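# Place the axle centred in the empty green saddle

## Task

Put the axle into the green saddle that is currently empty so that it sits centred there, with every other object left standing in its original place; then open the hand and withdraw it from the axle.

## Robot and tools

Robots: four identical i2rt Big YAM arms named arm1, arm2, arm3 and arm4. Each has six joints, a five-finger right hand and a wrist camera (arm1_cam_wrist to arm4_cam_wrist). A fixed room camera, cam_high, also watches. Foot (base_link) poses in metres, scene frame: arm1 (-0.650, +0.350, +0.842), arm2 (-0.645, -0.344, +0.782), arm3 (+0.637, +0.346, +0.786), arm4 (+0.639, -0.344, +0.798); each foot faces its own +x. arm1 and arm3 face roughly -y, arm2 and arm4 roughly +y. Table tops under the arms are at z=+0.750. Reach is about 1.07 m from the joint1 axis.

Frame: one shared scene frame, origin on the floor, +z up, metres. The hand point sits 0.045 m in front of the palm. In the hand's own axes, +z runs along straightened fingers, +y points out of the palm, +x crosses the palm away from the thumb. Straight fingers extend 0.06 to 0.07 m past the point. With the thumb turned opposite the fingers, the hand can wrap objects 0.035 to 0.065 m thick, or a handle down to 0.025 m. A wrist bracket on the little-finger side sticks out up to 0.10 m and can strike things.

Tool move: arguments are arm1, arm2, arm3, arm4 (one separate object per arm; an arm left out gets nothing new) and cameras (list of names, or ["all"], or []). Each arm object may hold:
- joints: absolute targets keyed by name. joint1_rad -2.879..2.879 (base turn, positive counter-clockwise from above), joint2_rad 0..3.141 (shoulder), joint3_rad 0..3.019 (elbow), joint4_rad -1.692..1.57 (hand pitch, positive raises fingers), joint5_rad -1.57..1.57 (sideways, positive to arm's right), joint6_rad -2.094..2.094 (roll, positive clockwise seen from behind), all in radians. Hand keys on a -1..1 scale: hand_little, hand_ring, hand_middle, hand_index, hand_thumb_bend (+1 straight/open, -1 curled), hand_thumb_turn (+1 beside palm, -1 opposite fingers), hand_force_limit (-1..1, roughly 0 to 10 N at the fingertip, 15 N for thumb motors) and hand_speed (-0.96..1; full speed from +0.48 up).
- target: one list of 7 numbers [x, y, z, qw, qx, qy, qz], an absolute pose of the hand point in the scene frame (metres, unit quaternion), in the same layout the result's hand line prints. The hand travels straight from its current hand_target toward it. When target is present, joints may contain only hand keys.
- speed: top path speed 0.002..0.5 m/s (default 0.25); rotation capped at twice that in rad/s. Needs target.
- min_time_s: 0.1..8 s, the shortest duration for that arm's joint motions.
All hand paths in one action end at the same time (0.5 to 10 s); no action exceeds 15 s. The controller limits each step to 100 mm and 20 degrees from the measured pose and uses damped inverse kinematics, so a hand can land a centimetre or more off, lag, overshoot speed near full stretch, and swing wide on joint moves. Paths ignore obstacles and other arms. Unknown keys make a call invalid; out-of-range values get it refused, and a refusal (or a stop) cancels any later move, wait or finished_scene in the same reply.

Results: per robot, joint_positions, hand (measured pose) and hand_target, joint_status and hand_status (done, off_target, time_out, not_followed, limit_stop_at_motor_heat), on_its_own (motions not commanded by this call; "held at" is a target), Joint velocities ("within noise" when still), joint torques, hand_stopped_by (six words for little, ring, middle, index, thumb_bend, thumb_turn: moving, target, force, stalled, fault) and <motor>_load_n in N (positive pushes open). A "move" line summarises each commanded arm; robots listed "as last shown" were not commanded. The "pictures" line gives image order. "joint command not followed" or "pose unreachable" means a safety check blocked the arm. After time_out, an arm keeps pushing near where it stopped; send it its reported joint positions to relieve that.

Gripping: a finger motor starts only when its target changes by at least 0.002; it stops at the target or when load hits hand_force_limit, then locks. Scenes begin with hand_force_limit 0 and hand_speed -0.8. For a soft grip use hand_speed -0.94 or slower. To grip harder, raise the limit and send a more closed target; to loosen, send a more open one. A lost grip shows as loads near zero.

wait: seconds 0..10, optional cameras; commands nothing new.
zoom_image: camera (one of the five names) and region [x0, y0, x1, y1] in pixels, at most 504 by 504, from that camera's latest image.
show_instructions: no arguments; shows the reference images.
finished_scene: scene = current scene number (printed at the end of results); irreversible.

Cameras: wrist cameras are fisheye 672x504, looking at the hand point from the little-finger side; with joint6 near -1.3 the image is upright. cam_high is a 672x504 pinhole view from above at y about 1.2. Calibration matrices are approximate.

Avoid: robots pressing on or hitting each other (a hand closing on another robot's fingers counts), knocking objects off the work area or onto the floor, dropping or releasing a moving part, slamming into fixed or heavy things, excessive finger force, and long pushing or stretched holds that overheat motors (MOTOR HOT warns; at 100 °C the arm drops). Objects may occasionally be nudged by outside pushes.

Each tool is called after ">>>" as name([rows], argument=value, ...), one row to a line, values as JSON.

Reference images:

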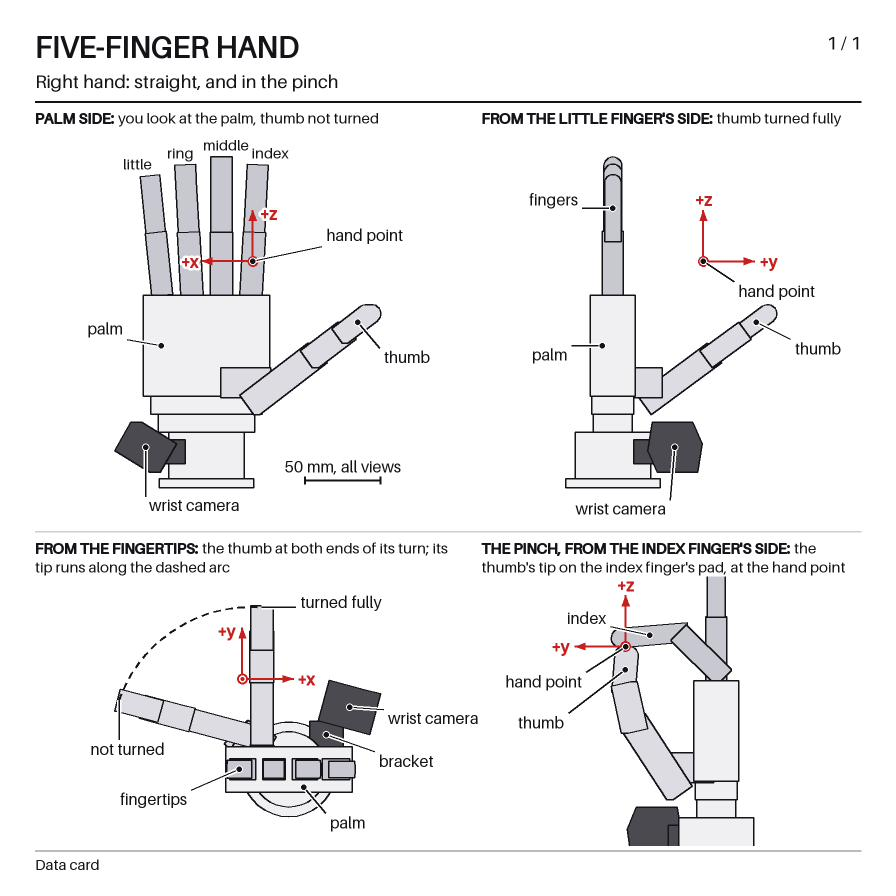

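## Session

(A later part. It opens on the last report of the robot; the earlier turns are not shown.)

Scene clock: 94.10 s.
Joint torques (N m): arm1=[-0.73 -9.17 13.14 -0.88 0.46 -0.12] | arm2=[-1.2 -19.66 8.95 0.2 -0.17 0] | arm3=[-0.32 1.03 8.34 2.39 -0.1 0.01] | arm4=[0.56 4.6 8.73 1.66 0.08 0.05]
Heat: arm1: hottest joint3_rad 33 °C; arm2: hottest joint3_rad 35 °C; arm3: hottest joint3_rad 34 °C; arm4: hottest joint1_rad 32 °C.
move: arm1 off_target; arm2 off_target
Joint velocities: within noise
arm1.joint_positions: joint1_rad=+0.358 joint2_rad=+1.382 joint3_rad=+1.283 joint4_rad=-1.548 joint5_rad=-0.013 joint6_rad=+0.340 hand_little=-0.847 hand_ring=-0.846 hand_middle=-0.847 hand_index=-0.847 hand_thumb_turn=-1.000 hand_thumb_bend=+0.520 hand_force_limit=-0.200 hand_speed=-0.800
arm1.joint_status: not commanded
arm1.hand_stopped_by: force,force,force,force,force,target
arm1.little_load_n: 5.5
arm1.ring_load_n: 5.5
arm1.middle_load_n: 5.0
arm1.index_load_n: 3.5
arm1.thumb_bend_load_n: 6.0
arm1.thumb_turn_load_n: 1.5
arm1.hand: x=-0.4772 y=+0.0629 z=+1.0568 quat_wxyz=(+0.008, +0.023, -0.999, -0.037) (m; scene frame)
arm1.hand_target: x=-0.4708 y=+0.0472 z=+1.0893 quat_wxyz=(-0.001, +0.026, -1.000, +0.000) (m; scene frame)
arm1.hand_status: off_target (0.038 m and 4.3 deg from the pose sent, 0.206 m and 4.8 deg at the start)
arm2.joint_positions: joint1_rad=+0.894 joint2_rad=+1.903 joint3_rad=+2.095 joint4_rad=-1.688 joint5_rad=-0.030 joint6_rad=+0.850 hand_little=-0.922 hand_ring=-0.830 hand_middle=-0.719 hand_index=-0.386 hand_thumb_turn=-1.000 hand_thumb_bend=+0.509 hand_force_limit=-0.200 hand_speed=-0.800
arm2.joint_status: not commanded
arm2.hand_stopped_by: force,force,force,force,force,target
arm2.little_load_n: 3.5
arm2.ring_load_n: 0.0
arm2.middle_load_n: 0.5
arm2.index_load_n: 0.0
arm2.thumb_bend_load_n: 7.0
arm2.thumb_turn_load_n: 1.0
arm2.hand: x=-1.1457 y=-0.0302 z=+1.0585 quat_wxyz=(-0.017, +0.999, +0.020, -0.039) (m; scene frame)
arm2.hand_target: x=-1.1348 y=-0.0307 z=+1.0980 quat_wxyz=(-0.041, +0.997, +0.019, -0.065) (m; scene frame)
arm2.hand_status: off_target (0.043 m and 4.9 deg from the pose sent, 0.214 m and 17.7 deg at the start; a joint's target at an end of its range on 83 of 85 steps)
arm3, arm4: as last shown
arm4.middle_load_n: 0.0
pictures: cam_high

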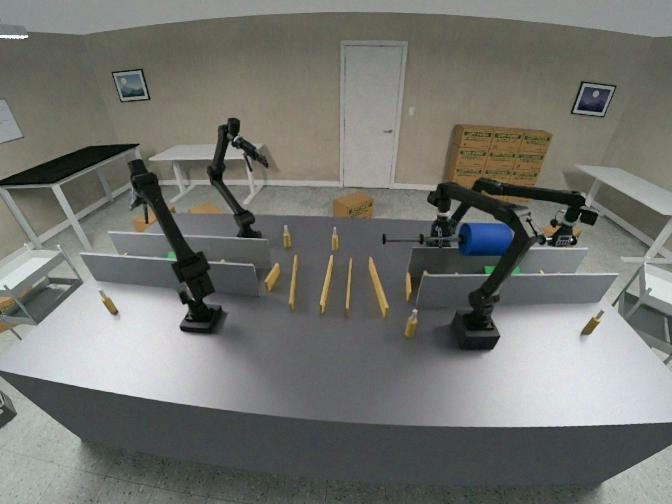

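>>> move(arm1={"target": [-0.24, 0.04, 1.10, 0, -0.026, 1, 0], "speed": 0.12}, arm2={"target": [-0.905, -0.03, 1.09, 0, 1, 0.026, 0], "speed": 0.12}, cameras=["cam_high"])

Scene clock: 96.97 s.
Joint torques (N m): arm1=[-0.67 -15.15 13.3 -1.24 0.58 -0.38] | arm2=[0.21 -12.92 8.72 0.03 -0.09 -0.21] | arm3=[-0.56 1.44 8.17 2.25 -0.13 -0.02] | arm4=[0.5 4.72 8.75 1.63 0.07 0.06]
Heat: arm1: hottest joint3_rad 34 °C; arm2: hottest joint3_rad 35 °C; arm3: hottest joint3_rad 34 °C; arm4: hottest joint1_rad 32 °C.
move: arm1 off_target; arm2 off_target
Joint velocities: within noise
arm1.joint_positions: joint1_rad=+0.769 joint2_rad=+1.751 joint3_rad=+1.726 joint4_rad=-1.617 joint5_rad=-0.016 joint6_rad=+0.778 hand_little=-0.847 hand_ring=-0.846 hand_middle=-0.847 hand_index=-0.847 hand_thumb_turn=-1.000 hand_thumb_bend=+0.520 hand_force_limit=-0.200 hand_speed=-0.800
arm1.joint_status: not commanded
arm1.hand_stopped_by: force,force,force,force,force,target
arm1.little_load_n: 6.5
arm1.ring_load_n: 6.0
arm1.middle_load_n: 4.5
arm1.index_load_n: 1.0
arm1.thumb_bend_load_n: 6.0
arm1.thumb_turn_load_n: 1.0
arm1.hand: x=-0.2462 y=+0.0500 z=+1.0586 quat_wxyz=(+0.020, +0.010, -0.999, -0.030) (m; scene frame)
arm1.hand_target: x=-0.2417 y=+0.0419 z=+1.0992 quat_wxyz=(-0.001, +0.025, -1.000, +0.001) (m; scene frame)
arm1.hand_status: off_target (0.043 m and 4.5 deg from the pose sent, 0.242 m and 4.4 deg at the start)
arm2.joint_positions: joint1_rad=+0.566 joint2_rad=+1.528 joint3_rad=+1.627 joint4_rad=-1.687 joint5_rad=-0.014 joint6_rad=+0.525 hand_little=-0.922 hand_ring=-0.830 hand_middle=-0.719 hand_index=-0.386 hand_thumb_turn=-1.000 hand_thumb_bend=+0.509 hand_force_limit=-0.200 hand_speed=-0.800
arm2.joint_status: not commanded
arm2.hand_stopped_by: force,force,force,force,force,target
arm2.little_load_n: 4.0
arm2.ring_load_n: 0.0
arm2.middle_load_n: 0.5
arm2.index_load_n: 0.0
arm2.thumb_bend_load_n: 7.0
arm2.thumb_turn_load_n: 1.0
arm2.hand: x=-0.9139 y=-0.0280 z=+1.0684 quat_wxyz=(+0.006, +1.000, +0.018, -0.002) (m; scene frame)
arm2.hand_target: x=-0.9053 y=-0.0302 z=+1.0886 quat_wxyz=(-0.016, +0.999, +0.025, -0.013) (m; scene frame)
arm2.hand_status: off_target (0.023 m and 1.2 deg from the pose sent, 0.243 m and 4.9 deg at the start; a joint's target at an end of its range on 50 of 78 steps)
arm3, arm4: as last shown
arm3.thumb_turn_load_n: -0.5
pictures: cam_high

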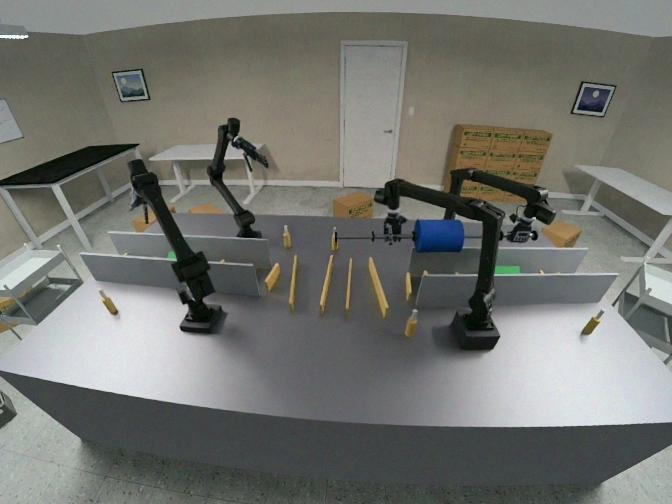

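>>> move(arm1={"target": [-0.075, 0.04, 1.045, 0, -0.013, 1, 0], "speed": 0.08}, arm2={"target": [-0.74, -0.02, 1.03, 0, 1, 0.013, 0], "speed": 0.08}, cameras=["cam_high", "arm1_cam_wrist"])

>>> move(arm3={"joints": {"joint1_rad": -0.8}, "min_time_s": 4}, cameras=["cam_high", "arm3_cam_wrist"])

Scene clock: 100.73 s.
Joint torques (N m): arm1=[-0.79 -20.13 13.16 -1.32 0.26 -0.3] | arm2=[-1.08 -11.11 9.06 0.01 0.16 -0.17] | arm3=[-0.73 1.26 8.18 2.3 -0.04 0] | arm4=[0.56 4.6 8.73 1.65 0.07 0.06]
Heat: arm1: hottest joint3_rad 35 °C; arm2: hottest joint3_rad 35 °C; arm3: hottest joint3_rad 34 °C; arm4: hottest joint1_rad 32 °C.
move: arm1 off_target; arm2 off_target
Joint velocities: within noise
arm1.joint_positions: joint1_rad=+0.946 joint2_rad=+2.150 joint3_rad=+2.174 joint4_rad=-1.670 joint5_rad=-0.010 joint6_rad=+0.968 hand_little=-0.847 hand_ring=-0.846 hand_middle=-0.847 hand_index=-0.847 hand_thumb_turn=-1.000 hand_thumb_bend=+0.520 hand_force_limit=-0.200 hand_speed=-0.800
arm1.joint_status: not commanded
arm1.hand_stopped_by: force,force,force,force,force,target
arm1.little_load_n: 4.5
arm1.ring_load_n: 4.0
arm1.middle_load_n: 3.5
arm1.index_load_n: 0.5
arm1.thumb_bend_load_n: 6.0
arm1.thumb_turn_load_n: 1.0
arm1.hand: x=-0.0824 y=+0.0480 z=+0.9953 quat_wxyz=(+0.029, +0.003, -0.999, -0.024) (m; scene frame)
arm1.hand_target: x=-0.0773 y=+0.0416 z=+1.0441 quat_wxyz=(-0.001, +0.012, -1.000, +0.001) (m; scene frame)
arm1.hand_status: off_target (0.051 m and 4.5 deg from the pose sent, 0.172 m and 4.1 deg at the start)
arm2.joint_positions: joint1_rad=+0.193 joint2_rad=+1.409 joint3_rad=+1.346 joint4_rad=-1.576 joint5_rad=-0.008 joint6_rad=+0.166 hand_little=-0.922 hand_ring=-0.830 hand_middle=-0.719 hand_index=-0.386 hand_thumb_turn=-1.000 hand_thumb_bend=+0.509 hand_force_limit=-0.200 hand_speed=-0.800
arm2.joint_status: not commanded
arm2.hand_stopped_by: force,force,force,force,force,target
arm2.little_load_n: 3.5
arm2.ring_load_n: 0.0
arm2.middle_load_n: 0.5
arm2.index_load_n: 0.5
arm2.thumb_bend_load_n: 7.0
arm2.thumb_turn_load_n: 1.0
arm2.hand: x=-0.7481 y=-0.0225 z=+1.0132 quat_wxyz=(+0.030, +0.999, +0.010, +0.002) (m; scene frame)
arm2.hand_target: x=-0.7402 y=-0.0205 z=+1.0296 quat_wxyz=(+0.000, +1.000, +0.013, +0.001) (m; scene frame)
arm2.hand_status: off_target (0.019 m and 3.4 deg from the pose sent, 0.178 m and 0.9 deg at the start)
arm3, arm4: as last shown
arm3.thumb_turn_load_n: 0.0
pictures: arm1_cam_wrist, cam_high
camera_calibration:
arm1_cam_wrist: T_world_to_cam=[[-0.235576, 0.97142, 0.0291153, -0.0898185], [0.866569, 0.196399, 0.458788, -0.39095], [0.439957, 0.13331, -0.888069, 1.02911], [0, 0, 0, 1]] pos_world=[-0.135138, 0.0268428, 1.0959]

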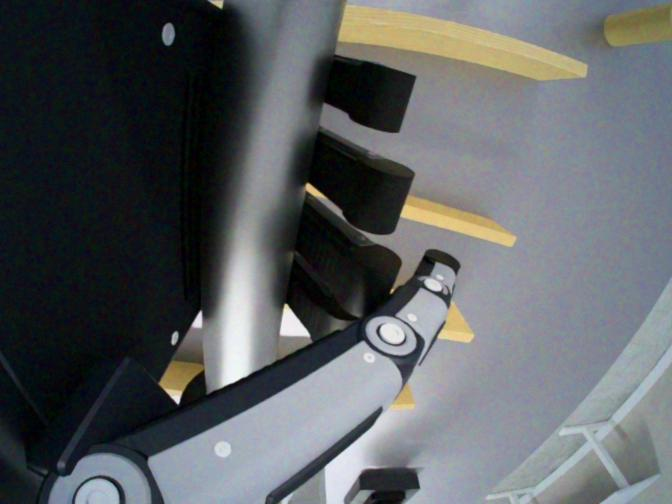

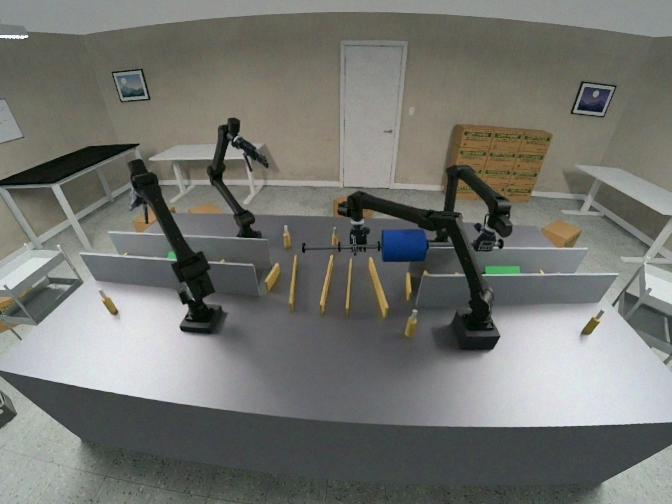

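Scene clock: 105.20 s.
Joint torques (N m): arm1=[-0.85 -19.9 13.18 -1.29 0.29 -0.28] | arm2=[-0.85 -10.99 8.81 0.31 0.12 -0.11] | arm3=[-1.44 1.32 8.06 2.35 -0.01 -0.04] | arm4=[0.56 4.6 8.75 1.65 0.08 0.05]
Heat: arm1: hottest joint3_rad 35 °C; arm2: hottest joint3_rad 36 °C; arm3: hottest joint3_rad 34 °C; arm4: hottest joint1_rad 32 °C.
move: arm3 done
Joint velocities: within noise
arm1, arm2, arm4: as last shown
arm1.index_load_n: 0.0
arm1.thumb_bend_load_n: 5.5
arm1.hand: x=-0.0825 y=+0.0481 z=+0.9953 quat_wxyz=(+0.029, +0.003, -0.999, -0.024) (m; scene frame)
arm1.hand_target: x=-0.0774 y=+0.0417 z=+1.0440 quat_wxyz=(-0.001, +0.012, -1.000, +0.001) (m; scene frame)
arm2.index_load_n: 0.0
arm3.joint_positions: joint1_rad=-0.789 joint2_rad=+0.629 joint3_rad=+1.336 joint4_rad=-1.175 joint5_rad=-0.236 joint6_rad=-1.187 hand_little=+1.000 hand_ring=+1.000 hand_middle=+1.000 hand_index=+1.000 hand_thumb_turn=+1.000 hand_thumb_bend=+1.000 hand_force_limit=+0.000 hand_speed=-0.800
arm3.joint_status: all done
arm3.hand_stopped_by: target,target,target,target,target,target
arm3.little_load_n: 0.0
arm3.ring_load_n: 0.0
arm3.middle_load_n: 0.0
arm3.index_load_n: 0.0
arm3.thumb_bend_load_n: 0.0
arm3.thumb_turn_load_n: 0.0
arm3.hand: x=+0.4589 y=+0.1500 z=+1.2745 quat_wxyz=(+0.379, +0.240, -0.813, +0.371) (m; scene frame)
arm3.hand_target: x=+0.4574 y=+0.1526 z=+1.2883 quat_wxyz=(+0.392, +0.235, -0.806, +0.375) (m; scene frame)
arm3.hand_status: not commanded
pictures: arm3_cam_wrist, cam_high
camera_calibration:
arm3_cam_wrist: T_world_to_cam=[[-0.780963, 0.581588, -0.227709, 0.560756], [0.603165, 0.607636, -0.516693, 0.293795], [-0.162138, -0.540864, -0.825335, 1.31932], [0, 0, 0, 1]] pos_world=[0.474635, 0.208921, 1.36837]

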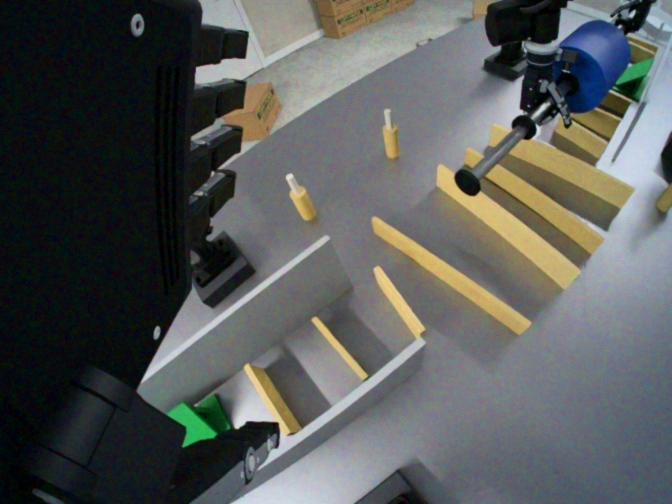

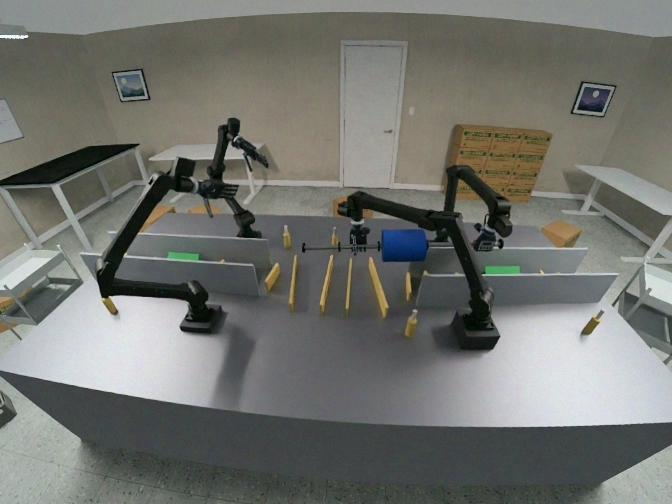

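>>> move(arm3={"target": [0.12, 0.037, 1.15, 0, 0, 1, 0], "speed": 0.15, "joints": {"hand_thumb_turn": -1, "hand_speed": -0.3}}, cameras=["cam_high", "arm3_cam_wrist"])

Scene clock: 110.83 s.
Joint torques (N m): arm1=[-1.26 -20.13 13.15 -1.29 0.3 -0.27] | arm2=[-0.79 -11.52 8.92 0.2 0.13 -0.16] | arm3=[-1.14 -16.79 10.71 0.7 0.12 0.1] | arm4=[0.56 4.72 8.76 1.63 0.08 0.05]
Heat: arm1: hottest joint3_rad 36 °C; arm2: hottest joint3_rad 36 °C; arm3: hottest joint3_rad 34 °C; arm4: hottest joint3_rad 33 °C.
move: arm3 off_target
Joint velocities: within noise
arm1, arm2: as last shown
arm3.joint_positions: joint1_rad=-0.988 joint2_rad=+1.932 joint3_rad=+2.351 joint4_rad=-1.673 joint5_rad=+0.014 joint6_rad=-1.013 hand_little=+1.000 hand_ring=+1.000 hand_middle=+1.000 hand_index=+1.000 hand_thumb_turn=-1.000 hand_thumb_bend=+1.000 hand_force_limit=+0.000 hand_speed=-0.300
arm3.joint_status: all done
arm3.hand_stopped_by: target,target,target,target,target,target
arm3.little_load_n: 0.0
arm3.ring_load_n: 0.0
arm3.middle_load_n: 0.0
arm3.index_load_n: 0.0
arm3.thumb_bend_load_n: 0.0
arm3.thumb_turn_load_n: 0.0
arm3.hand: x=+0.1291 y=+0.0357 z=+1.1348 quat_wxyz=(+0.141, +0.023, -0.987, +0.079) (m; scene frame)
arm3.hand_target: x=+0.1211 y=+0.0377 z=+1.1492 quat_wxyz=(+0.157, +0.013, -0.984, +0.088) (m; scene frame)
arm3.hand_status: off_target (0.018 m and 18.8 deg from the pose sent, 0.378 m and 71.2 deg at the start; a joint's target at an end of its range on 64 of 153 steps)
arm4.joint_positions: joint1_rad=+0.859 joint2_rad=+0.616 joint3_rad=+1.459 joint4_rad=-1.289 joint5_rad=-0.151 joint6_rad=-1.187 hand_little=+1.000 hand_ring=+1.000 hand_middle=+1.000 hand_index=+1.000 hand_thumb_turn=+1.000 hand_thumb_bend=+1.000 hand_force_limit=+0.000 hand_speed=-0.800
arm4.joint_status: not commanded
arm4.hand_stopped_by: target,target,target,target,target,target
arm4.little_load_n: 0.0
arm4.ring_load_n: 0.0
arm4.middle_load_n: 0.0
arm4.index_load_n: 0.0
arm4.thumb_bend_load_n: 0.0
arm4.thumb_turn_load_n: 0.0
arm4.hand: x=+0.4693 y=-0.1909 z=+1.3248 quat_wxyz=(-0.537, +0.389, +0.749, +0.013) (m; scene frame)
arm4.hand_target: x=+0.4709 y=-0.1921 z=+1.3329 quat_wxyz=(-0.545, +0.385, +0.745, +0.015) (m; scene frame)
arm4.hand_status: not commanded
pictures: arm3_cam_wrist, cam_high
camera_calibration:
arm3_cam_wrist: T_world_to_cam=[[-0.275939, 0.958741, -0.0683603, 0.0782885], [0.932134, 0.284275, 0.224307, -0.381873], [0.234486, -0.00182581, -0.972118, 1.18489], [0, 0, 0, 1]] pos_world=[0.0997209, 0.0356619, 1.24286]

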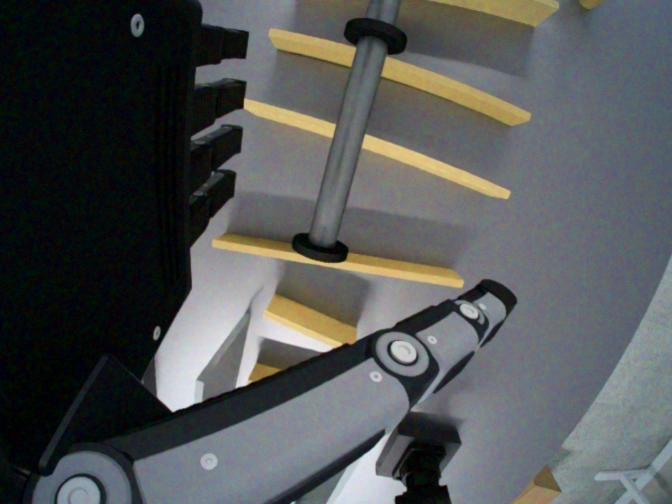

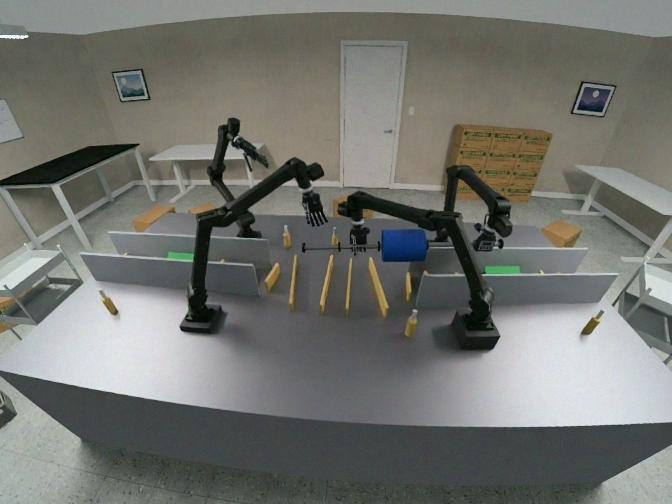

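>>> move(arm3={"target": [0.115, 0.04, 1.04, 0, 0, 1, 0], "speed": 0.1}, cameras=["arm3_cam_wrist"])

Scene clock: 113.60 s.
Joint torques (N m): arm1=[-0.79 -20.31 13.16 -1.39 0.28 -0.29] | arm2=[-1.03 -11.75 8.87 0.38 0.26 -0.16] | arm3=[-2.02 -18.32 6.52 0.06 -0.05 0.1] | arm4=[0.62 4.54 8.76 1.63 0.08 0.05]
Heat: arm1: hottest joint3_rad 36 °C; arm2: hottest joint3_rad 36 °C; arm3: hottest joint3_rad 34 °C; arm4: hottest joint3_rad 33 °C.
move: arm3 off_target
Joint velocities: within noise
arm1, arm2, arm4: as last shown
arm1.ring_load_n: 3.5
arm1.middle_load_n: 3.0
arm2.middle_load_n: 0.0
arm2.thumb_turn_load_n: 1.5
arm3.joint_positions: joint1_rad=-1.000 joint2_rad=+2.044 joint3_rad=+2.297 joint4_rad=-1.673 joint5_rad=+0.002 joint6_rad=-1.006 hand_little=+1.000 hand_ring=+1.000 hand_middle=+1.000 hand_index=+1.000 hand_thumb_turn=-1.000 hand_thumb_bend=+1.000 hand_force_limit=+0.000 hand_speed=-0.300
arm3.joint_status: not commanded
arm3.hand_stopped_by: target,target,target,target,target,target
arm3.little_load_n: 0.0
arm3.ring_load_n: 0.0
arm3.middle_load_n: 0.0
arm3.index_load_n: 0.0
arm3.thumb_bend_load_n: 0.0
arm3.thumb_turn_load_n: 0.0
arm3.hand: x=+0.1166 y=+0.0341 z=+1.0493 quat_wxyz=(+0.069, +0.014, -0.997, +0.038) (m; scene frame)
arm3.hand_target: x=+0.1155 y=+0.0403 z=+1.0396 quat_wxyz=(+0.057, +0.004, -0.998, +0.032) (m; scene frame)
arm3.hand_status: off_target (0.011 m and 9.2 deg from the pose sent, 0.096 m and 18.8 deg at the start; a joint's target at an end of its range on 72 of 73 steps)
pictures: arm3_cam_wrist
camera_calibration:
arm3_cam_wrist: T_world_to_cam=[[-0.251325, 0.967537, -0.0265979, 0.0236215], [0.893167, 0.24242, 0.378794, -0.506733], [0.372945, 0.0714438, -0.925099, 1.03667], [0, 0, 0, 1]] pos_world=[0.071915, 0.025924, 1.15159]

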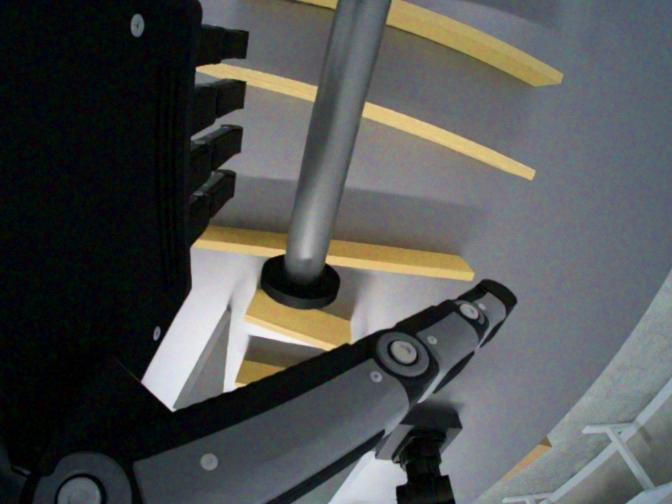

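>>> move(arm3={"target": [0.112, 0.046, 0.965, 0, 0, 1, 0], "speed": 0.08}, cameras=["arm3_cam_wrist"])

Scene clock: 115.43 s.
Joint torques (N m): arm1=[-0.62 -20.37 13.08 -1.28 0.29 -0.29] | arm2=[-0.91 -10.58 8.81 0.36 0.12 -0.15] | arm3=[-0.38 -19.78 6.65 0.46 0.06 -0.01] | arm4=[0.44 4.66 8.73 1.65 0.07 0.06]
Heat: arm1: hottest joint3_rad 36 °C; arm2: hottest joint3_rad 36 °C; arm3: hottest joint3_rad 34 °C; arm4: hottest joint3_rad 33 °C.
move: arm3 not_followed
Joint velocities: within noise
arm1.joint_positions: joint1_rad=+0.946 joint2_rad=+2.150 joint3_rad=+2.174 joint4_rad=-1.670 joint5_rad=-0.010 joint6_rad=+0.968 hand_little=-0.847 hand_ring=-0.846 hand_middle=-0.847 hand_index=-0.847 hand_thumb_turn=-1.000 hand_thumb_bend=+0.520 hand_force_limit=-0.200 hand_speed=-0.800
arm1.joint_status: not commanded
arm1.hand_stopped_by: force,force,force,force,force,target
arm1.little_load_n: 4.5
arm1.ring_load_n: 4.0
arm1.middle_load_n: 3.5
arm1.index_load_n: 0.0
arm1.thumb_bend_load_n: 5.5
arm1.thumb_turn_load_n: 1.0
arm1.hand: x=-0.0825 y=+0.0481 z=+0.9953 quat_wxyz=(+0.029, +0.003, -0.999, -0.024) (m; scene frame)
arm1.hand_target: x=-0.0774 y=+0.0417 z=+1.0440 quat_wxyz=(-0.001, +0.012, -1.000, +0.001) (m; scene frame)
arm1.hand_status: not commanded
arm2, arm4: as last shown
arm2.middle_load_n: 0.5
arm2.index_load_n: 0.5
arm2.thumb_turn_load_n: 1.0
arm3.joint_positions: joint1_rad=-1.001 joint2_rad=+2.049 joint3_rad=+2.282 joint4_rad=-1.673 joint5_rad=+0.000 joint6_rad=-1.006 hand_little=+1.000 hand_ring=+1.000 hand_middle=+1.000 hand_index=+1.000 hand_thumb_turn=-1.000 hand_thumb_bend=+1.000 hand_force_limit=+0.000 hand_speed=-0.300
arm3.joint_status: not commanded
arm3.hand_stopped_by: target,target,target,target,target,target
arm3.little_load_n: 0.0
arm3.ring_load_n: 0.0
arm3.middle_load_n: 0.0
arm3.index_load_n: 0.0
arm3.thumb_bend_load_n: 0.0
arm3.thumb_turn_load_n: 0.0
arm3.hand: x=+0.1181 y=+0.0356 z=+1.0407 quat_wxyz=(+0.060, +0.014, -0.998, +0.033) (m; scene frame)
arm3.hand_target: x=+0.1181 y=+0.0356 z=+1.0407 quat_wxyz=(+0.060, +0.014, -0.998, +0.033) (m; scene frame)
arm3.hand_status: not_followed (0.077 m and 8.0 deg from the pose sent, 0.085 m and 9.2 deg at the start)
arm4.thumb_turn_load_n: -0.5
pictures: arm3_cam_wrist
pose unreachable (arm3 arm): on one or more control steps of this call this arm could not follow its commanded pose, so it was not sent that pose on those steps. On the call's last step it was still not sent that pose. It may still have moved: this result reports where it is.
cause: moving toward the commanded pose would bring a part of the arm too close to another arm (the arm1 arm, along the way the arms are being sent, or toward where that arm still pushes).
camera_calibration:
arm3_cam_wrist: T_world_to_cam=[[-0.249814, 0.968054, -0.021537, 0.0167841], [0.886391, 0.23758, 0.397323, -0.523522], [0.389747, 0.0801668, -0.917426, 1.01787], [0, 0, 0, 1]] pos_world=[0.0715277, 0.0265314, 1.14219]

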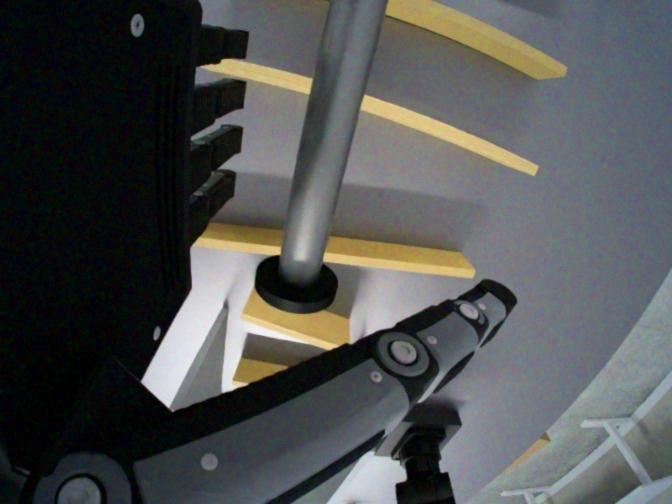

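>>> move(arm3={"target": [0.122, 0.046, 0.965, -0.13, 0, 0.99, 0], "speed": 0.08}, cameras=["arm3_cam_wrist", "cam_high"])

Scene clock: 118.47 s.
Joint torques (N m): arm1=[-0.91 -20.48 13.05 -1.39 0.3 -0.3] | arm2=[-1.08 -10.7 9.13 0.16 0.17 -0.16] | arm3=[0.73 -21.19 6.37 1.09 0.21 0.13] | arm4=[0.5 4.54 8.76 1.63 0.07 0.05]
Heat: arm1: hottest joint3_rad 37 °C; arm2: hottest joint3_rad 36 °C; arm3: hottest joint3_rad 34 °C; arm4: hottest joint3_rad 33 °C.
move: arm3 off_target
Joint velocities: within noise
arm1, arm2, arm4: as last shown
arm1.ring_load_n: 3.5
arm1.middle_load_n: 3.0
arm1.thumb_turn_load_n: 0.5
arm2.middle_load_n: 0.0
arm2.thumb_bend_load_n: 6.5
arm3.joint_positions: joint1_rad=-0.979 joint2_rad=+1.956 joint3_rad=+1.884 joint4_rad=-1.328 joint5_rad=+0.138 joint6_rad=-0.970 hand_little=+1.000 hand_ring=+1.000 hand_middle=+1.000 hand_index=+1.000 hand_thumb_turn=-1.000 hand_thumb_bend=+1.000 hand_force_limit=+0.000 hand_speed=-0.300
arm3.joint_status: not commanded
arm3.hand_stopped_by: target,target,target,target,target,target
arm3.little_load_n: 0.0
arm3.ring_load_n: 0.0
arm3.middle_load_n: 0.0
arm3.index_load_n: 0.0
arm3.thumb_bend_load_n: 0.0
arm3.thumb_turn_load_n: 0.0
arm3.hand: x=+0.1192 y=+0.0510 z=+0.9508 quat_wxyz=(+0.115, +0.001, -0.993, -0.010) (m; scene frame)
arm3.hand_target: x=+0.1221 y=+0.0462 z=+0.9649 quat_wxyz=(+0.130, +0.000, -0.992, +0.000) (m; scene frame)
arm3.hand_status: off_target (0.015 m and 2.1 deg from the pose sent, 0.077 m and 9.1 deg at the start)
arm4.thumb_turn_load_n: 0.0
pictures: arm3_cam_wrist, cam_high
camera_calibration:
arm3_cam_wrist: T_world_to_cam=[[-0.213512, 0.973212, 0.0852649, -0.105851], [0.932461, 0.176978, 0.314953, -0.416526], [0.291426, 0.146752, -0.94527, 0.968505], [0, 0, 0, 1]] pos_world=[0.0835462, 0.0346008, 1.05571]

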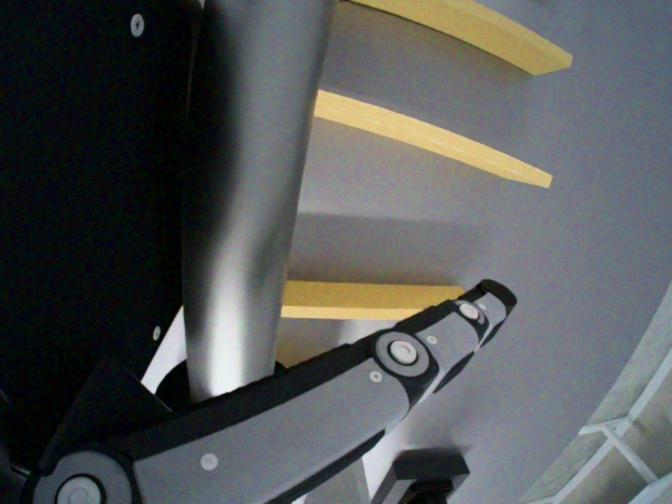

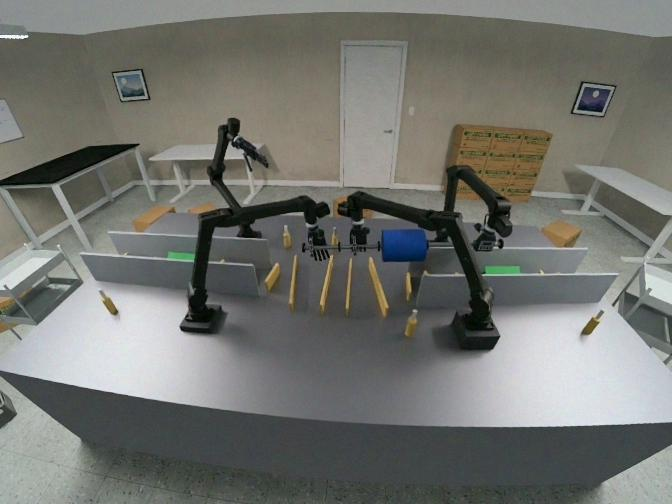

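>>> move(arm3={"joints": {"hand_little": -1, "hand_ring": -1, "hand_middle": -1, "hand_index": -1, "hand_thumb_bend": -1, "hand_speed": -0.7, "hand_force_limit": -0.2}}, cameras=["arm3_cam_wrist"])

Scene clock: 123.70 s.
Joint torques (N m): arm1=[-1.08 -20.13 12.74 -1.25 0.22 -0.27] | arm2=[-0.91 -10.87 9.01 0.36 0.09 -0.14] | arm3=[-0.09 -21.42 6.78 1.16 0.19 0.06] | arm4=[0.56 4.66 8.76 1.63 0.08 0.05]
Heat: arm1: hottest joint3_rad 37 °C; arm2: hottest joint3_rad 36 °C; arm3: hottest joint3_rad 34 °C; arm4: hottest joint3_rad 33 °C.
move: arm3 off_target
Joint velocities: within noise
arm1, arm2, arm4: as last shown
arm1.joint_positions: joint1_rad=+0.946 joint2_rad=+2.150 joint3_rad=+2.181 joint4_rad=-1.671 joint5_rad=-0.009 joint6_rad=+0.969 hand_little=-0.847 hand_ring=-0.846 hand_middle=-0.847 hand_index=-0.847 hand_thumb_turn=-1.000 hand_thumb_bend=+0.520 hand_force_limit=-0.200 hand_speed=-0.800
arm1.middle_load_n: 3.5
arm1.thumb_turn_load_n: 1.0
arm1.hand: x=-0.0812 y=+0.0470 z=+0.9976 quat_wxyz=(+0.027, +0.003, -0.999, -0.022) (m; scene frame)
arm1.hand_target: x=-0.0773 y=+0.0417 z=+1.0442 quat_wxyz=(-0.001, +0.013, -1.000, +0.001) (m; scene frame)
arm2.joint_positions: joint1_rad=+0.191 joint2_rad=+1.409 joint3_rad=+1.346 joint4_rad=-1.576 joint5_rad=-0.007 joint6_rad=+0.166 hand_little=-0.922 hand_ring=-0.830 hand_middle=-0.719 hand_index=-0.386 hand_thumb_turn=-1.000 hand_thumb_bend=+0.509 hand_force_limit=-0.200 hand_speed=-0.800
arm2.little_load_n: 4.0
arm2.middle_load_n: 0.5
arm2.index_load_n: 0.0
arm2.thumb_bend_load_n: 7.0
arm2.hand: x=-0.7472 y=-0.0221 z=+1.0132 quat_wxyz=(+0.030, +1.000, +0.009, +0.002) (m; scene frame)
arm2.hand_target: x=-0.7402 y=-0.0204 z=+1.0296 quat_wxyz=(+0.000, +1.000, +0.013, +0.001) (m; scene frame)
arm3.joint_positions: joint1_rad=-0.979 joint2_rad=+1.956 joint3_rad=+1.880 joint4_rad=-1.327 joint5_rad=+0.139 joint6_rad=-0.969 hand_little=-0.999 hand_ring=-0.999 hand_middle=-0.322 hand_index=-0.408 hand_thumb_turn=-1.000 hand_thumb_bend=+0.308 hand_force_limit=-0.200 hand_speed=-0.700
arm3.joint_status: hand_middle off_target (ended at -0.322, target -1.000); hand_index off_target (ended at -0.408, target -1.000); hand_thumb_bend off_target (ended at +0.308, target -1.000); the others done
arm3.hand_stopped_by: force,target,force,force,force,target
arm3.little_load_n: 4.0
arm3.ring_load_n: 2.0
arm3.middle_load_n: 12.0
arm3.index_load_n: 6.0
arm3.thumb_bend_load_n: 9.0
arm3.thumb_turn_load_n: 0.5
arm3.hand: x=+0.1198 y=+0.0517 z=+0.9496 quat_wxyz=(+0.114, +0.000, -0.993, -0.011) (m; scene frame)
arm3.hand_target: x=+0.1221 y=+0.0461 z=+0.9648 quat_wxyz=(+0.130, +0.000, -0.992, +0.000) (m; scene frame)
arm3.hand_status: not commanded
pictures: arm3_cam_wrist
camera_calibration:
arm3_cam_wrist: T_world_to_cam=[[-0.211906, 0.973384, 0.0872898, -0.108419], [0.932353, 0.174581, 0.316607, -0.41823], [0.292941, 0.148476, -0.944532, 0.966119], [0, 0, 0, 1]] pos_world=[0.0839469, 0.0351031, 1.05441]

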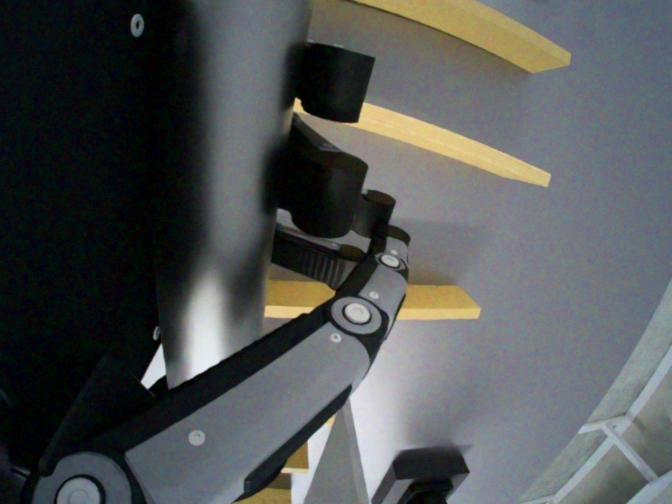

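>>> move(arm3={"joints": {"hand_thumb_bend": 0.9, "hand_speed": -0.4}})

>>> move(arm3={"joints": {"hand_middle": -0.96, "hand_index": -0.96, "hand_speed": -0.85, "hand_force_limit": -0.3}})

>>> move(arm3={"joints": {"hand_thumb_bend": -0.9, "hand_speed": -0.8, "hand_force_limit": -0.4}}, cameras=["arm3_cam_wrist", "arm1_cam_wrist"])

Scene clock: 125.20 s.
Joint torques (N m): arm1=[-0.85 -20.07 12.72 -1.18 0.23 -0.31] | arm2=[-0.91 -10.7 9.1 0.27 0.05 -0.11] | arm3=[-0.26 -21.6 6.76 1.09 0.21 0.08] | arm4=[0.62 4.66 8.76 1.59 0.08 0.04]
Heat: arm1: hottest joint3_rad 38 °C; arm2: hottest joint3_rad 36 °C; arm3: hottest joint3_rad 34 °C; arm4: hottest joint3_rad 33 °C.
move: arm3 done
Joint velocities: within noise
arm1, arm2, arm4: as last shown
arm1.middle_load_n: 3.0
arm1.thumb_turn_load_n: 0.5
arm3.joint_positions: joint1_rad=-0.979 joint2_rad=+1.956 joint3_rad=+1.880 joint4_rad=-1.327 joint5_rad=+0.139 joint6_rad=-0.969 hand_little=-0.999 hand_ring=-0.999 hand_middle=-0.323 hand_index=-0.408 hand_thumb_turn=-1.000 hand_thumb_bend=+0.900 hand_force_limit=-0.200 hand_speed=-0.400
arm3.joint_status: all done
arm3.hand_stopped_by: force,target,force,force,target,target
arm3.little_load_n: 4.0
arm3.ring_load_n: 2.0
arm3.middle_load_n: 0.0
arm3.index_load_n: 0.0
arm3.thumb_bend_load_n: 0.0
arm3.thumb_turn_load_n: 0.0
arm3.hand: x=+0.1198 y=+0.0517 z=+0.9496 quat_wxyz=(+0.114, +0.000, -0.993, -0.011) (m; scene frame)
arm3.hand_target: x=+0.1221 y=+0.0461 z=+0.9648 quat_wxyz=(+0.130, +0.000, -0.992, +0.000) (m; scene frame)
arm3.hand_status: not commanded
pictures: none

Scene clock: 127.20 s.
Joint torques (N m): arm1=[-0.91 -20.42 12.62 -1.21 0.2 -0.31] | arm2=[-0.85 -11.11 8.88 0.25 0.11 -0.1] | arm3=[0.79 -20.48 6.72 1.06 0.21 0.03] | arm4=[0.56 4.66 8.75 1.63 0.07 0.05]
Heat: arm1: hottest joint3_rad 38 °C; arm2: hottest joint3_rad 36 °C; arm3: hottest joint3_rad 33 °C; arm4: hottest joint3_rad 33 °C.
move: arm3 done
Joint velocities: within noise
arm1, arm4: as last shown
arm1.middle_load_n: 3.5
arm1.thumb_turn_load_n: 1.0
arm2.joint_positions: joint1_rad=+0.191 joint2_rad=+1.409 joint3_rad=+1.346 joint4_rad=-1.576 joint5_rad=-0.007 joint6_rad=+0.166 hand_little=-0.922 hand_ring=-0.830 hand_middle=-0.719 hand_index=-0.386 hand_thumb_turn=-1.000 hand_thumb_bend=+0.509 hand_force_limit=-0.200 hand_speed=-0.800
arm2.joint_status: not commanded
arm2.hand_stopped_by: force,force,force,force,force,target
arm2.little_load_n: 4.0
arm2.ring_load_n: 0.0
arm2.middle_load_n: 0.0
arm2.index_load_n: 0.0
arm2.thumb_bend_load_n: 7.0
arm2.thumb_turn_load_n: 1.0
arm2.hand: x=-0.7472 y=-0.0221 z=+1.0132 quat_wxyz=(+0.030, +1.000, +0.009, +0.002) (m; scene frame)
arm2.hand_target: x=-0.7402 y=-0.0204 z=+1.0296 quat_wxyz=(+0.000, +1.000, +0.013, +0.001) (m; scene frame)
arm2.hand_status: not commanded
arm3.joint_positions: joint1_rad=-0.979 joint2_rad=+1.956 joint3_rad=+1.880 joint4_rad=-1.327 joint5_rad=+0.139 joint6_rad=-0.969 hand_little=-0.999 hand_ring=-0.999 hand_middle=-0.960 hand_index=-0.960 hand_thumb_turn=-1.000 hand_thumb_bend=+0.900 hand_force_limit=-0.300 hand_speed=-0.850
arm3.joint_status: all done
arm3.hand_stopped_by: force,target,target,target,target,target
arm3.little_load_n: 4.0
arm3.ring_load_n: 2.0
arm3.middle_load_n: 0.0
arm3.index_load_n: 0.0
arm3.thumb_bend_load_n: 0.5
arm3.thumb_turn_load_n: 0.0
arm3.hand: x=+0.1198 y=+0.0517 z=+0.9496 quat_wxyz=(+0.114, +0.000, -0.993, -0.011) (m; scene frame)
arm3.hand_target: x=+0.1221 y=+0.0461 z=+0.9648 quat_wxyz=(+0.130, +0.000, -0.992, +0.000) (m; scene frame)
arm3.hand_status: not commanded
pictures: none

Scene clock: 133.73 s.
Joint torques (N m): arm1=[-0.67 -20.48 12.74 -1.31 0.23 -0.29] | arm2=[-0.91 -10.64 9.13 0.23 0.11 -0.11] | arm3=[0.21 -21.13 6.54 1.09 0.18 0] | arm4=[0.56 4.6 8.76 1.63 0.07 0.06]
Heat: arm1: hottest joint3_rad 39 °C; arm2: hottest joint3_rad 37 °C; arm3: hottest joint3_rad 33 °C; arm4: hottest joint3_rad 33 °C.
move: arm3 off_target
Joint velocities: within noise
arm1, arm2, arm4: as last shown
arm2.thumb_turn_load_n: 1.5
arm3.joint_positions: joint1_rad=-0.979 joint2_rad=+1.956 joint3_rad=+1.880 joint4_rad=-1.327 joint5_rad=+0.139 joint6_rad=-0.969 hand_little=-0.999 hand_ring=-0.999 hand_middle=-0.960 hand_index=-0.960 hand_thumb_turn=-1.000 hand_thumb_bend=+0.485 hand_force_limit=-0.400 hand_speed=-0.800
arm3.joint_status: hand_thumb_bend off_target (ended at +0.485, target -0.900); the others done
arm3.hand_stopped_by: force,target,target,target,force,target
arm3.little_load_n: 4.0
arm3.ring_load_n: 2.0
arm3.middle_load_n: -1.0
arm3.index_load_n: 0.0
arm3.thumb_bend_load_n: 5.5
arm3.thumb_turn_load_n: 2.0
arm3.hand: x=+0.1198 y=+0.0517 z=+0.9496 quat_wxyz=(+0.114, +0.000, -0.993, -0.011) (m; scene frame)
arm3.hand_target: x=+0.1221 y=+0.0461 z=+0.9648 quat_wxyz=(+0.130, +0.000, -0.992, +0.000) (m; scene frame)
arm3.hand_status: not commanded
arm4.thumb_turn_load_n: -0.5
pictures: arm1_cam_wrist, arm3_cam_wrist
camera_calibration:
arm1_cam_wrist: T_world_to_cam=[[-0.234259, 0.971876, 0.0240664, -0.083516], [0.864998, 0.19707, 0.461456, -0.395751], [0.443735, 0.128917, -0.886837, 1.03014], [0, 0, 0, 1]] pos_world=[-0.134349, 0.026355, 1.0982]
arm3_cam_wrist: T_world_to_cam=[[-0.211906, 0.973384, 0.0872898, -0.108419], [0.932353, 0.174581, 0.316607, -0.41823], [0.292941, 0.148476, -0.944532, 0.966119], [0, 0, 0, 1]] pos_world=[0.0839469, 0.0351031, 1.05441]

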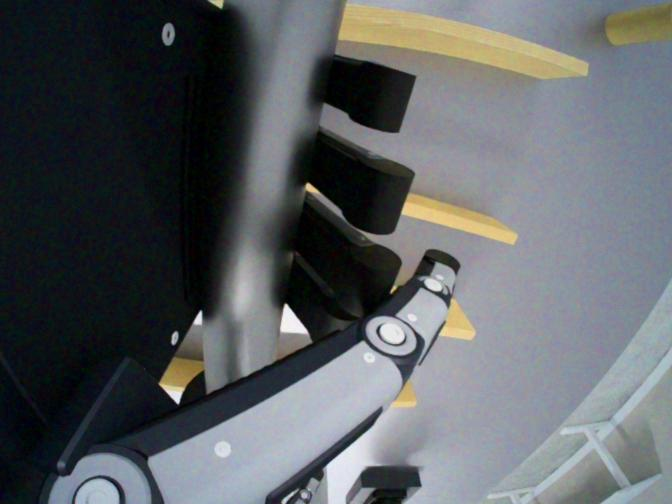

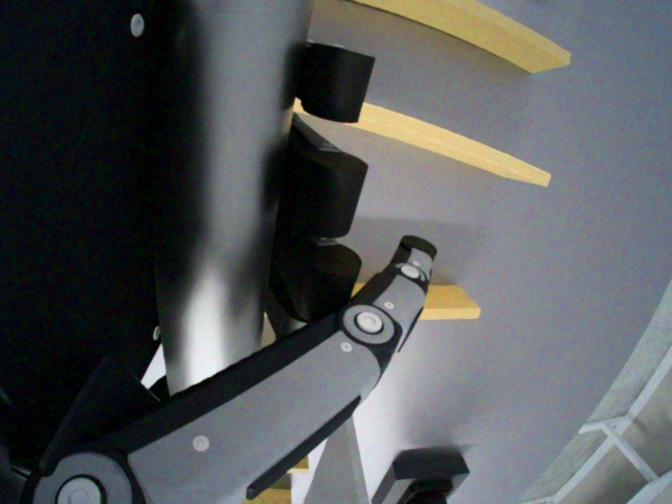

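>>> move(arm3={"target": [0.122, 0.044, 0.995, -0.11, 0, 0.994, 0], "speed": 0.05}, arm1={"target": [-0.08, 0.044, 1.025, 0, -0.013, 1, 0], "speed": 0.05})

>>> move(arm1={"joints": {"hand_thumb_bend": 1, "hand_speed": -0.4}})

>>> move(arm1={"joints": {"hand_little": 1, "hand_ring": 1, "hand_middle": 1, "hand_index": 1, "hand_speed": -0.6}}, cameras=["arm1_cam_wrist", "arm3_cam_wrist", "cam_high"])

Scene clock: 135.43 s.
Joint torques (N m): arm1=[-1.26 -20.37 7.19 -0.09 0.24 -0.34] | arm2=[-0.09 -11.05 9.46 0.21 -0.09 0.02] | arm3=[-0.44 -19.08 11.95 -0.61 0.03 0.11] | arm4=[0.56 4.72 8.75 1.59 0.07 0.05]
Heat: arm1: hottest joint3_rad 39 °C; arm2: hottest joint3_rad 37 °C; arm3: hottest joint3_rad 33 °C; arm4: hottest joint3_rad 33 °C.
move: arm1 off_target; arm3 off_target
Joint velocities: within noise
arm1.joint_positions: joint1_rad=+0.952 joint2_rad=+2.137 joint3_rad=+2.177 joint4_rad=-1.646 joint5_rad=-0.009 joint6_rad=+0.973 hand_little=-0.847 hand_ring=-0.846 hand_middle=-0.847 hand_index=-0.847 hand_thumb_turn=-1.000 hand_thumb_bend=+0.520 hand_force_limit=-0.200 hand_speed=-0.800
arm1.joint_status: not commanded
arm1.hand_stopped_by: force,force,force,force,force,target
arm1.little_load_n: 1.5
arm1.ring_load_n: 3.0
arm1.middle_load_n: 3.5
arm1.index_load_n: 1.0
arm1.thumb_bend_load_n: 5.5
arm1.thumb_turn_load_n: 0.5
arm1.hand: x=-0.0745 y=+0.0476 z=+1.0038 quat_wxyz=(+0.013, +0.004, -1.000, -0.012) (m; scene frame)
arm1.hand_target: x=-0.0800 y=+0.0442 z=+1.0246 quat_wxyz=(+0.000, +0.013, -1.000, +0.000) (m; scene frame)
arm1.hand_status: off_target (0.022 m and 2.3 deg from the pose sent, 0.028 m and 4.2 deg at the start)
arm2: as last shown
arm2.joint_positions: joint1_rad=+0.185 joint2_rad=+1.409 joint3_rad=+1.338 joint4_rad=-1.575 joint5_rad=-0.001 joint6_rad=+0.153 hand_little=-0.922 hand_ring=-0.830 hand_middle=-0.719 hand_index=-0.386 hand_thumb_turn=-1.000 hand_thumb_bend=+0.509 hand_force_limit=-0.200 hand_speed=-0.800
arm2.little_load_n: 6.0
arm2.thumb_turn_load_n: 1.0
arm2.hand: x=-0.7431 y=-0.0238 z=+1.0105 quat_wxyz=(+0.033, +0.999, +0.012, +0.005) (m; scene frame)
arm2.hand_target: x=-0.7402 y=-0.0205 z=+1.0296 quat_wxyz=(+0.000, +1.000, +0.013, +0.001) (m; scene frame)
arm3.joint_positions: joint1_rad=-0.979 joint2_rad=+1.960 joint3_rad=+1.923 joint4_rad=-1.413 joint5_rad=+0.120 joint6_rad=-0.975 hand_little=-0.999 hand_ring=-0.999 hand_middle=-0.960 hand_index=-0.960 hand_thumb_turn=-1.000 hand_thumb_bend=+0.485 hand_force_limit=-0.400 hand_speed=-0.800
arm3.joint_status: not commanded
arm3.hand_stopped_by: force,target,target,target,force,target
arm3.little_load_n: 3.0
arm3.ring_load_n: 2.0
arm3.middle_load_n: -1.0
arm3.index_load_n: 0.0
arm3.thumb_bend_load_n: 5.0
arm3.thumb_turn_load_n: 1.5
arm3.hand: x=+0.1302 y=+0.0547 z=+0.9637 quat_wxyz=(+0.089, +0.006, -0.996, -0.017) (m; scene frame)
arm3.hand_target: x=+0.1234 y=+0.0451 z=+0.9947 quat_wxyz=(+0.111, +0.000, -0.994, +0.000) (m; scene frame)
arm3.hand_status: off_target (0.034 m and 3.1 deg from the pose sent, 0.046 m and 1.4 deg at the start)
arm4.joint_positions: joint1_rad=+0.859 joint2_rad=+0.616 joint3_rad=+1.459 joint4_rad=-1.289 joint5_rad=-0.151 joint6_rad=-1.187 hand_little=+1.000 hand_ring=+1.000 hand_middle=+1.000 hand_index=+1.000 hand_thumb_turn=+1.000 hand_thumb_bend=+1.000 hand_force_limit=+0.000 hand_speed=-0.800
arm4.joint_status: not commanded
arm4.hand_stopped_by: target,target,target,target,target,target
arm4.little_load_n: 0.0
arm4.ring_load_n: 0.0
arm4.middle_load_n: 0.0
arm4.index_load_n: 0.0
arm4.thumb_bend_load_n: 0.0
arm4.thumb_turn_load_n: 0.0
arm4.hand: x=+0.4693 y=-0.1909 z=+1.3248 quat_wxyz=(-0.537, +0.389, +0.749, +0.013) (m; scene frame)
arm4.hand_target: x=+0.4709 y=-0.1921 z=+1.3329 quat_wxyz=(-0.545, +0.385, +0.745, +0.015) (m; scene frame)
arm4.hand_status: not commanded
pictures: none

Scene clock: 136.47 s.
Joint torques (N m): arm1=[-1.14 -20.48 7.19 0.08 0.2 -0.32] | arm2=[-0.5 -10.81 9.51 0.05 -0.07 0] | arm3=[-0.79 -19.25 11.93 -0.55 0.08 0.08] | arm4=[0.38 4.66 8.73 1.65 0.07 0.05]
Heat: arm1: hottest joint3_rad 39 °C; arm2: hottest joint3_rad 36 °C; arm3: hottest joint3_rad 34 °C; arm4: hottest joint3_rad 33 °C.
move: arm1 done
Joint velocities: within noise
arm1.joint_positions: joint1_rad=+0.952 joint2_rad=+2.137 joint3_rad=+2.177 joint4_rad=-1.646 joint5_rad=-0.009 joint6_rad=+0.973 hand_little=-0.847 hand_ring=-0.846 hand_middle=-0.847 hand_index=-0.847 hand_thumb_turn=-1.000 hand_thumb_bend=+1.000 hand_force_limit=-0.200 hand_speed=-0.400
arm1.joint_status: all done
arm1.hand_stopped_by: force,force,force,force,target,target
arm1.little_load_n: 1.5
arm1.ring_load_n: 2.5
arm1.middle_load_n: 2.0
arm1.index_load_n: 1.0
arm1.thumb_bend_load_n: 0.0
arm1.thumb_turn_load_n: 0.0
arm1.hand: x=-0.0745 y=+0.0476 z=+1.0038 quat_wxyz=(+0.013, +0.004, -1.000, -0.012) (m; scene frame)
arm1.hand_target: x=-0.0800 y=+0.0442 z=+1.0246 quat_wxyz=(+0.000, +0.013, -1.000, +0.000) (m; scene frame)
arm1.hand_status: not commanded
arm2, arm3, arm4: as last shown
arm2.middle_load_n: 0.5
arm3.joint_positions: joint1_rad=-0.979 joint2_rad=+1.960 joint3_rad=+1.923 joint4_rad=-1.414 joint5_rad=+0.120 joint6_rad=-0.975 hand_little=-0.999 hand_ring=-0.999 hand_middle=-0.960 hand_index=-0.960 hand_thumb_turn=-1.000 hand_thumb_bend=+0.485 hand_force_limit=-0.400 hand_speed=-0.800
arm3.hand: x=+0.1302 y=+0.0547 z=+0.9639 quat_wxyz=(+0.089, +0.006, -0.996, -0.017) (m; scene frame)
pictures: none

Scene clock: 138.63 s.
Joint torques (N m): arm1=[-1.55 -18.43 7.19 0.12 0.02 -0.19] | arm2=[0.09 -11.05 9.52 0.16 -0.19 -0.02] | arm3=[-0.09 -20.95 12 -0.44 0.27 0.11] | arm4=[0.56 4.66 8.73 1.63 0.07 0.05]
Heat: arm1: hottest joint3_rad 39 °C; arm2: hottest joint3_rad 36 °C; arm3: hottest joint3_rad 34 °C; arm4: hottest joint3_rad 33 °C.
move: arm1 done
Joint velocities: within noise
arm1.joint_positions: joint1_rad=+0.952 joint2_rad=+2.110 joint3_rad=+2.177 joint4_rad=-1.645 joint5_rad=-0.003 joint6_rad=+0.957 hand_little=+1.000 hand_ring=+1.000 hand_middle=+1.000 hand_index=+1.000 hand_thumb_turn=-1.000 hand_thumb_bend=+1.000 hand_force_limit=-0.200 hand_speed=-0.600
arm1.joint_status: all done
arm1.hand_stopped_by: target,target,target,target,target,target
arm1.little_load_n: 0.0
arm1.ring_load_n: 0.0
arm1.middle_load_n: 0.0
arm1.index_load_n: 0.0
arm1.thumb_bend_load_n: 0.0
arm1.thumb_turn_load_n: 0.0
arm1.hand: x=-0.0770 y=+0.0475 z=+1.0199 quat_wxyz=(+0.003, +0.012, -1.000, -0.003) (m; scene frame)
arm1.hand_target: x=-0.0800 y=+0.0441 z=+1.0248 quat_wxyz=(+0.000, +0.013, -1.000, +0.000) (m; scene frame)
arm1.hand_status: not commanded
arm2, arm3, arm4: as last shown
arm2.joint_positions: joint1_rad=+0.180 joint2_rad=+1.409 joint3_rad=+1.338 joint4_rad=-1.572 joint5_rad=+0.001 joint6_rad=+0.152 hand_little=-0.922 hand_ring=-0.830 hand_middle=-0.719 hand_index=-0.386 hand_thumb_turn=-1.000 hand_thumb_bend=+0.509 hand_force_limit=-0.200 hand_speed=-0.800
arm2.little_load_n: 7.0
arm2.thumb_turn_load_n: 1.5
arm2.hand: x=-0.7410 y=-0.0224 z=+1.0101 quat_wxyz=(+0.031, +0.999, +0.011, +0.006) (m; scene frame)
arm2.hand_target: x=-0.7402 y=-0.0204 z=+1.0296 quat_wxyz=(+0.000, +1.000, +0.013, +0.001) (m; scene frame)
arm3.joint_positions: joint1_rad=-0.979 joint2_rad=+1.975 joint3_rad=+1.923 joint4_rad=-1.421 joint5_rad=+0.113 joint6_rad=-0.975 hand_little=-0.999 hand_ring=-0.999 hand_middle=-0.960 hand_index=-0.960 hand_thumb_turn=-1.000 hand_thumb_bend=+0.485 hand_force_limit=-0.400 hand_speed=-0.800
arm3.ring_load_n: 4.0
arm3.thumb_bend_load_n: 5.5
arm3.thumb_turn_load_n: 2.0
arm3.hand: x=+0.1320 y=+0.0546 z=+0.9552 quat_wxyz=(+0.078, +0.006, -0.997, -0.021) (m; scene frame)
arm3.hand_target: x=+0.1233 y=+0.0450 z=+0.9948 quat_wxyz=(+0.111, +0.000, -0.994, +0.001) (m; scene frame)
pictures: arm1_cam_wrist, arm3_cam_wrist, cam_high
camera_calibration:
arm1_cam_wrist: T_world_to_cam=[[-0.251972, 0.967408, -0.0251398, -0.0344727], [0.838133, 0.23114, 0.494072, -0.446665], [0.48378, 0.103422, -0.869057, 1.03405], [0, 0, 0, 1]] pos_world=[-0.134577, 0.0296477, 1.11847]
arm3_cam_wrist: T_world_to_cam=[[-0.226971, 0.969617, 0.0912535, -0.11079], [0.905592, 0.175649, 0.38607, -0.494754], [0.358312, 0.170265, -0.917945, 0.932152], [0, 0, 0, 1]] pos_world=[0.0888982, 0.0356145, 1.05678]

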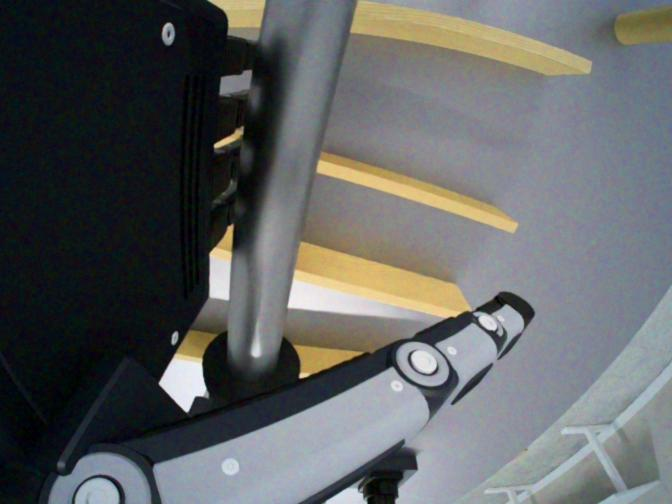

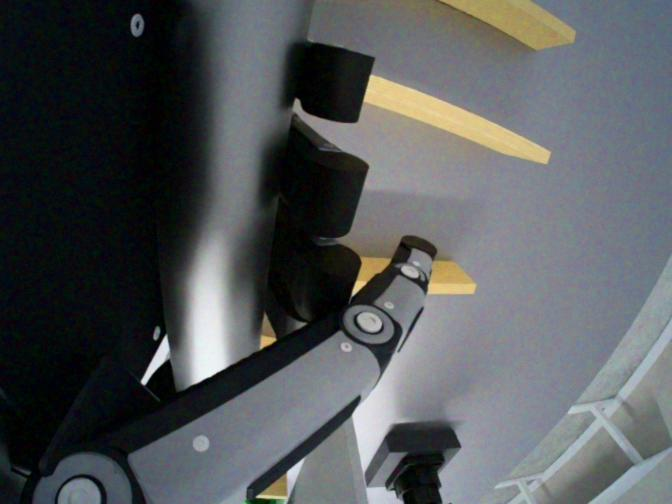

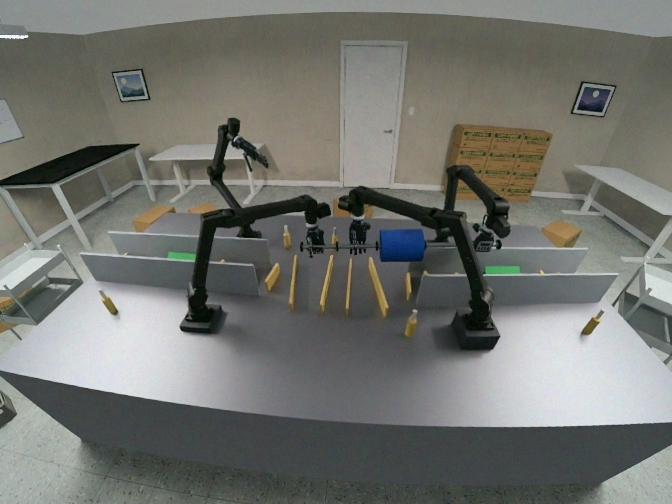

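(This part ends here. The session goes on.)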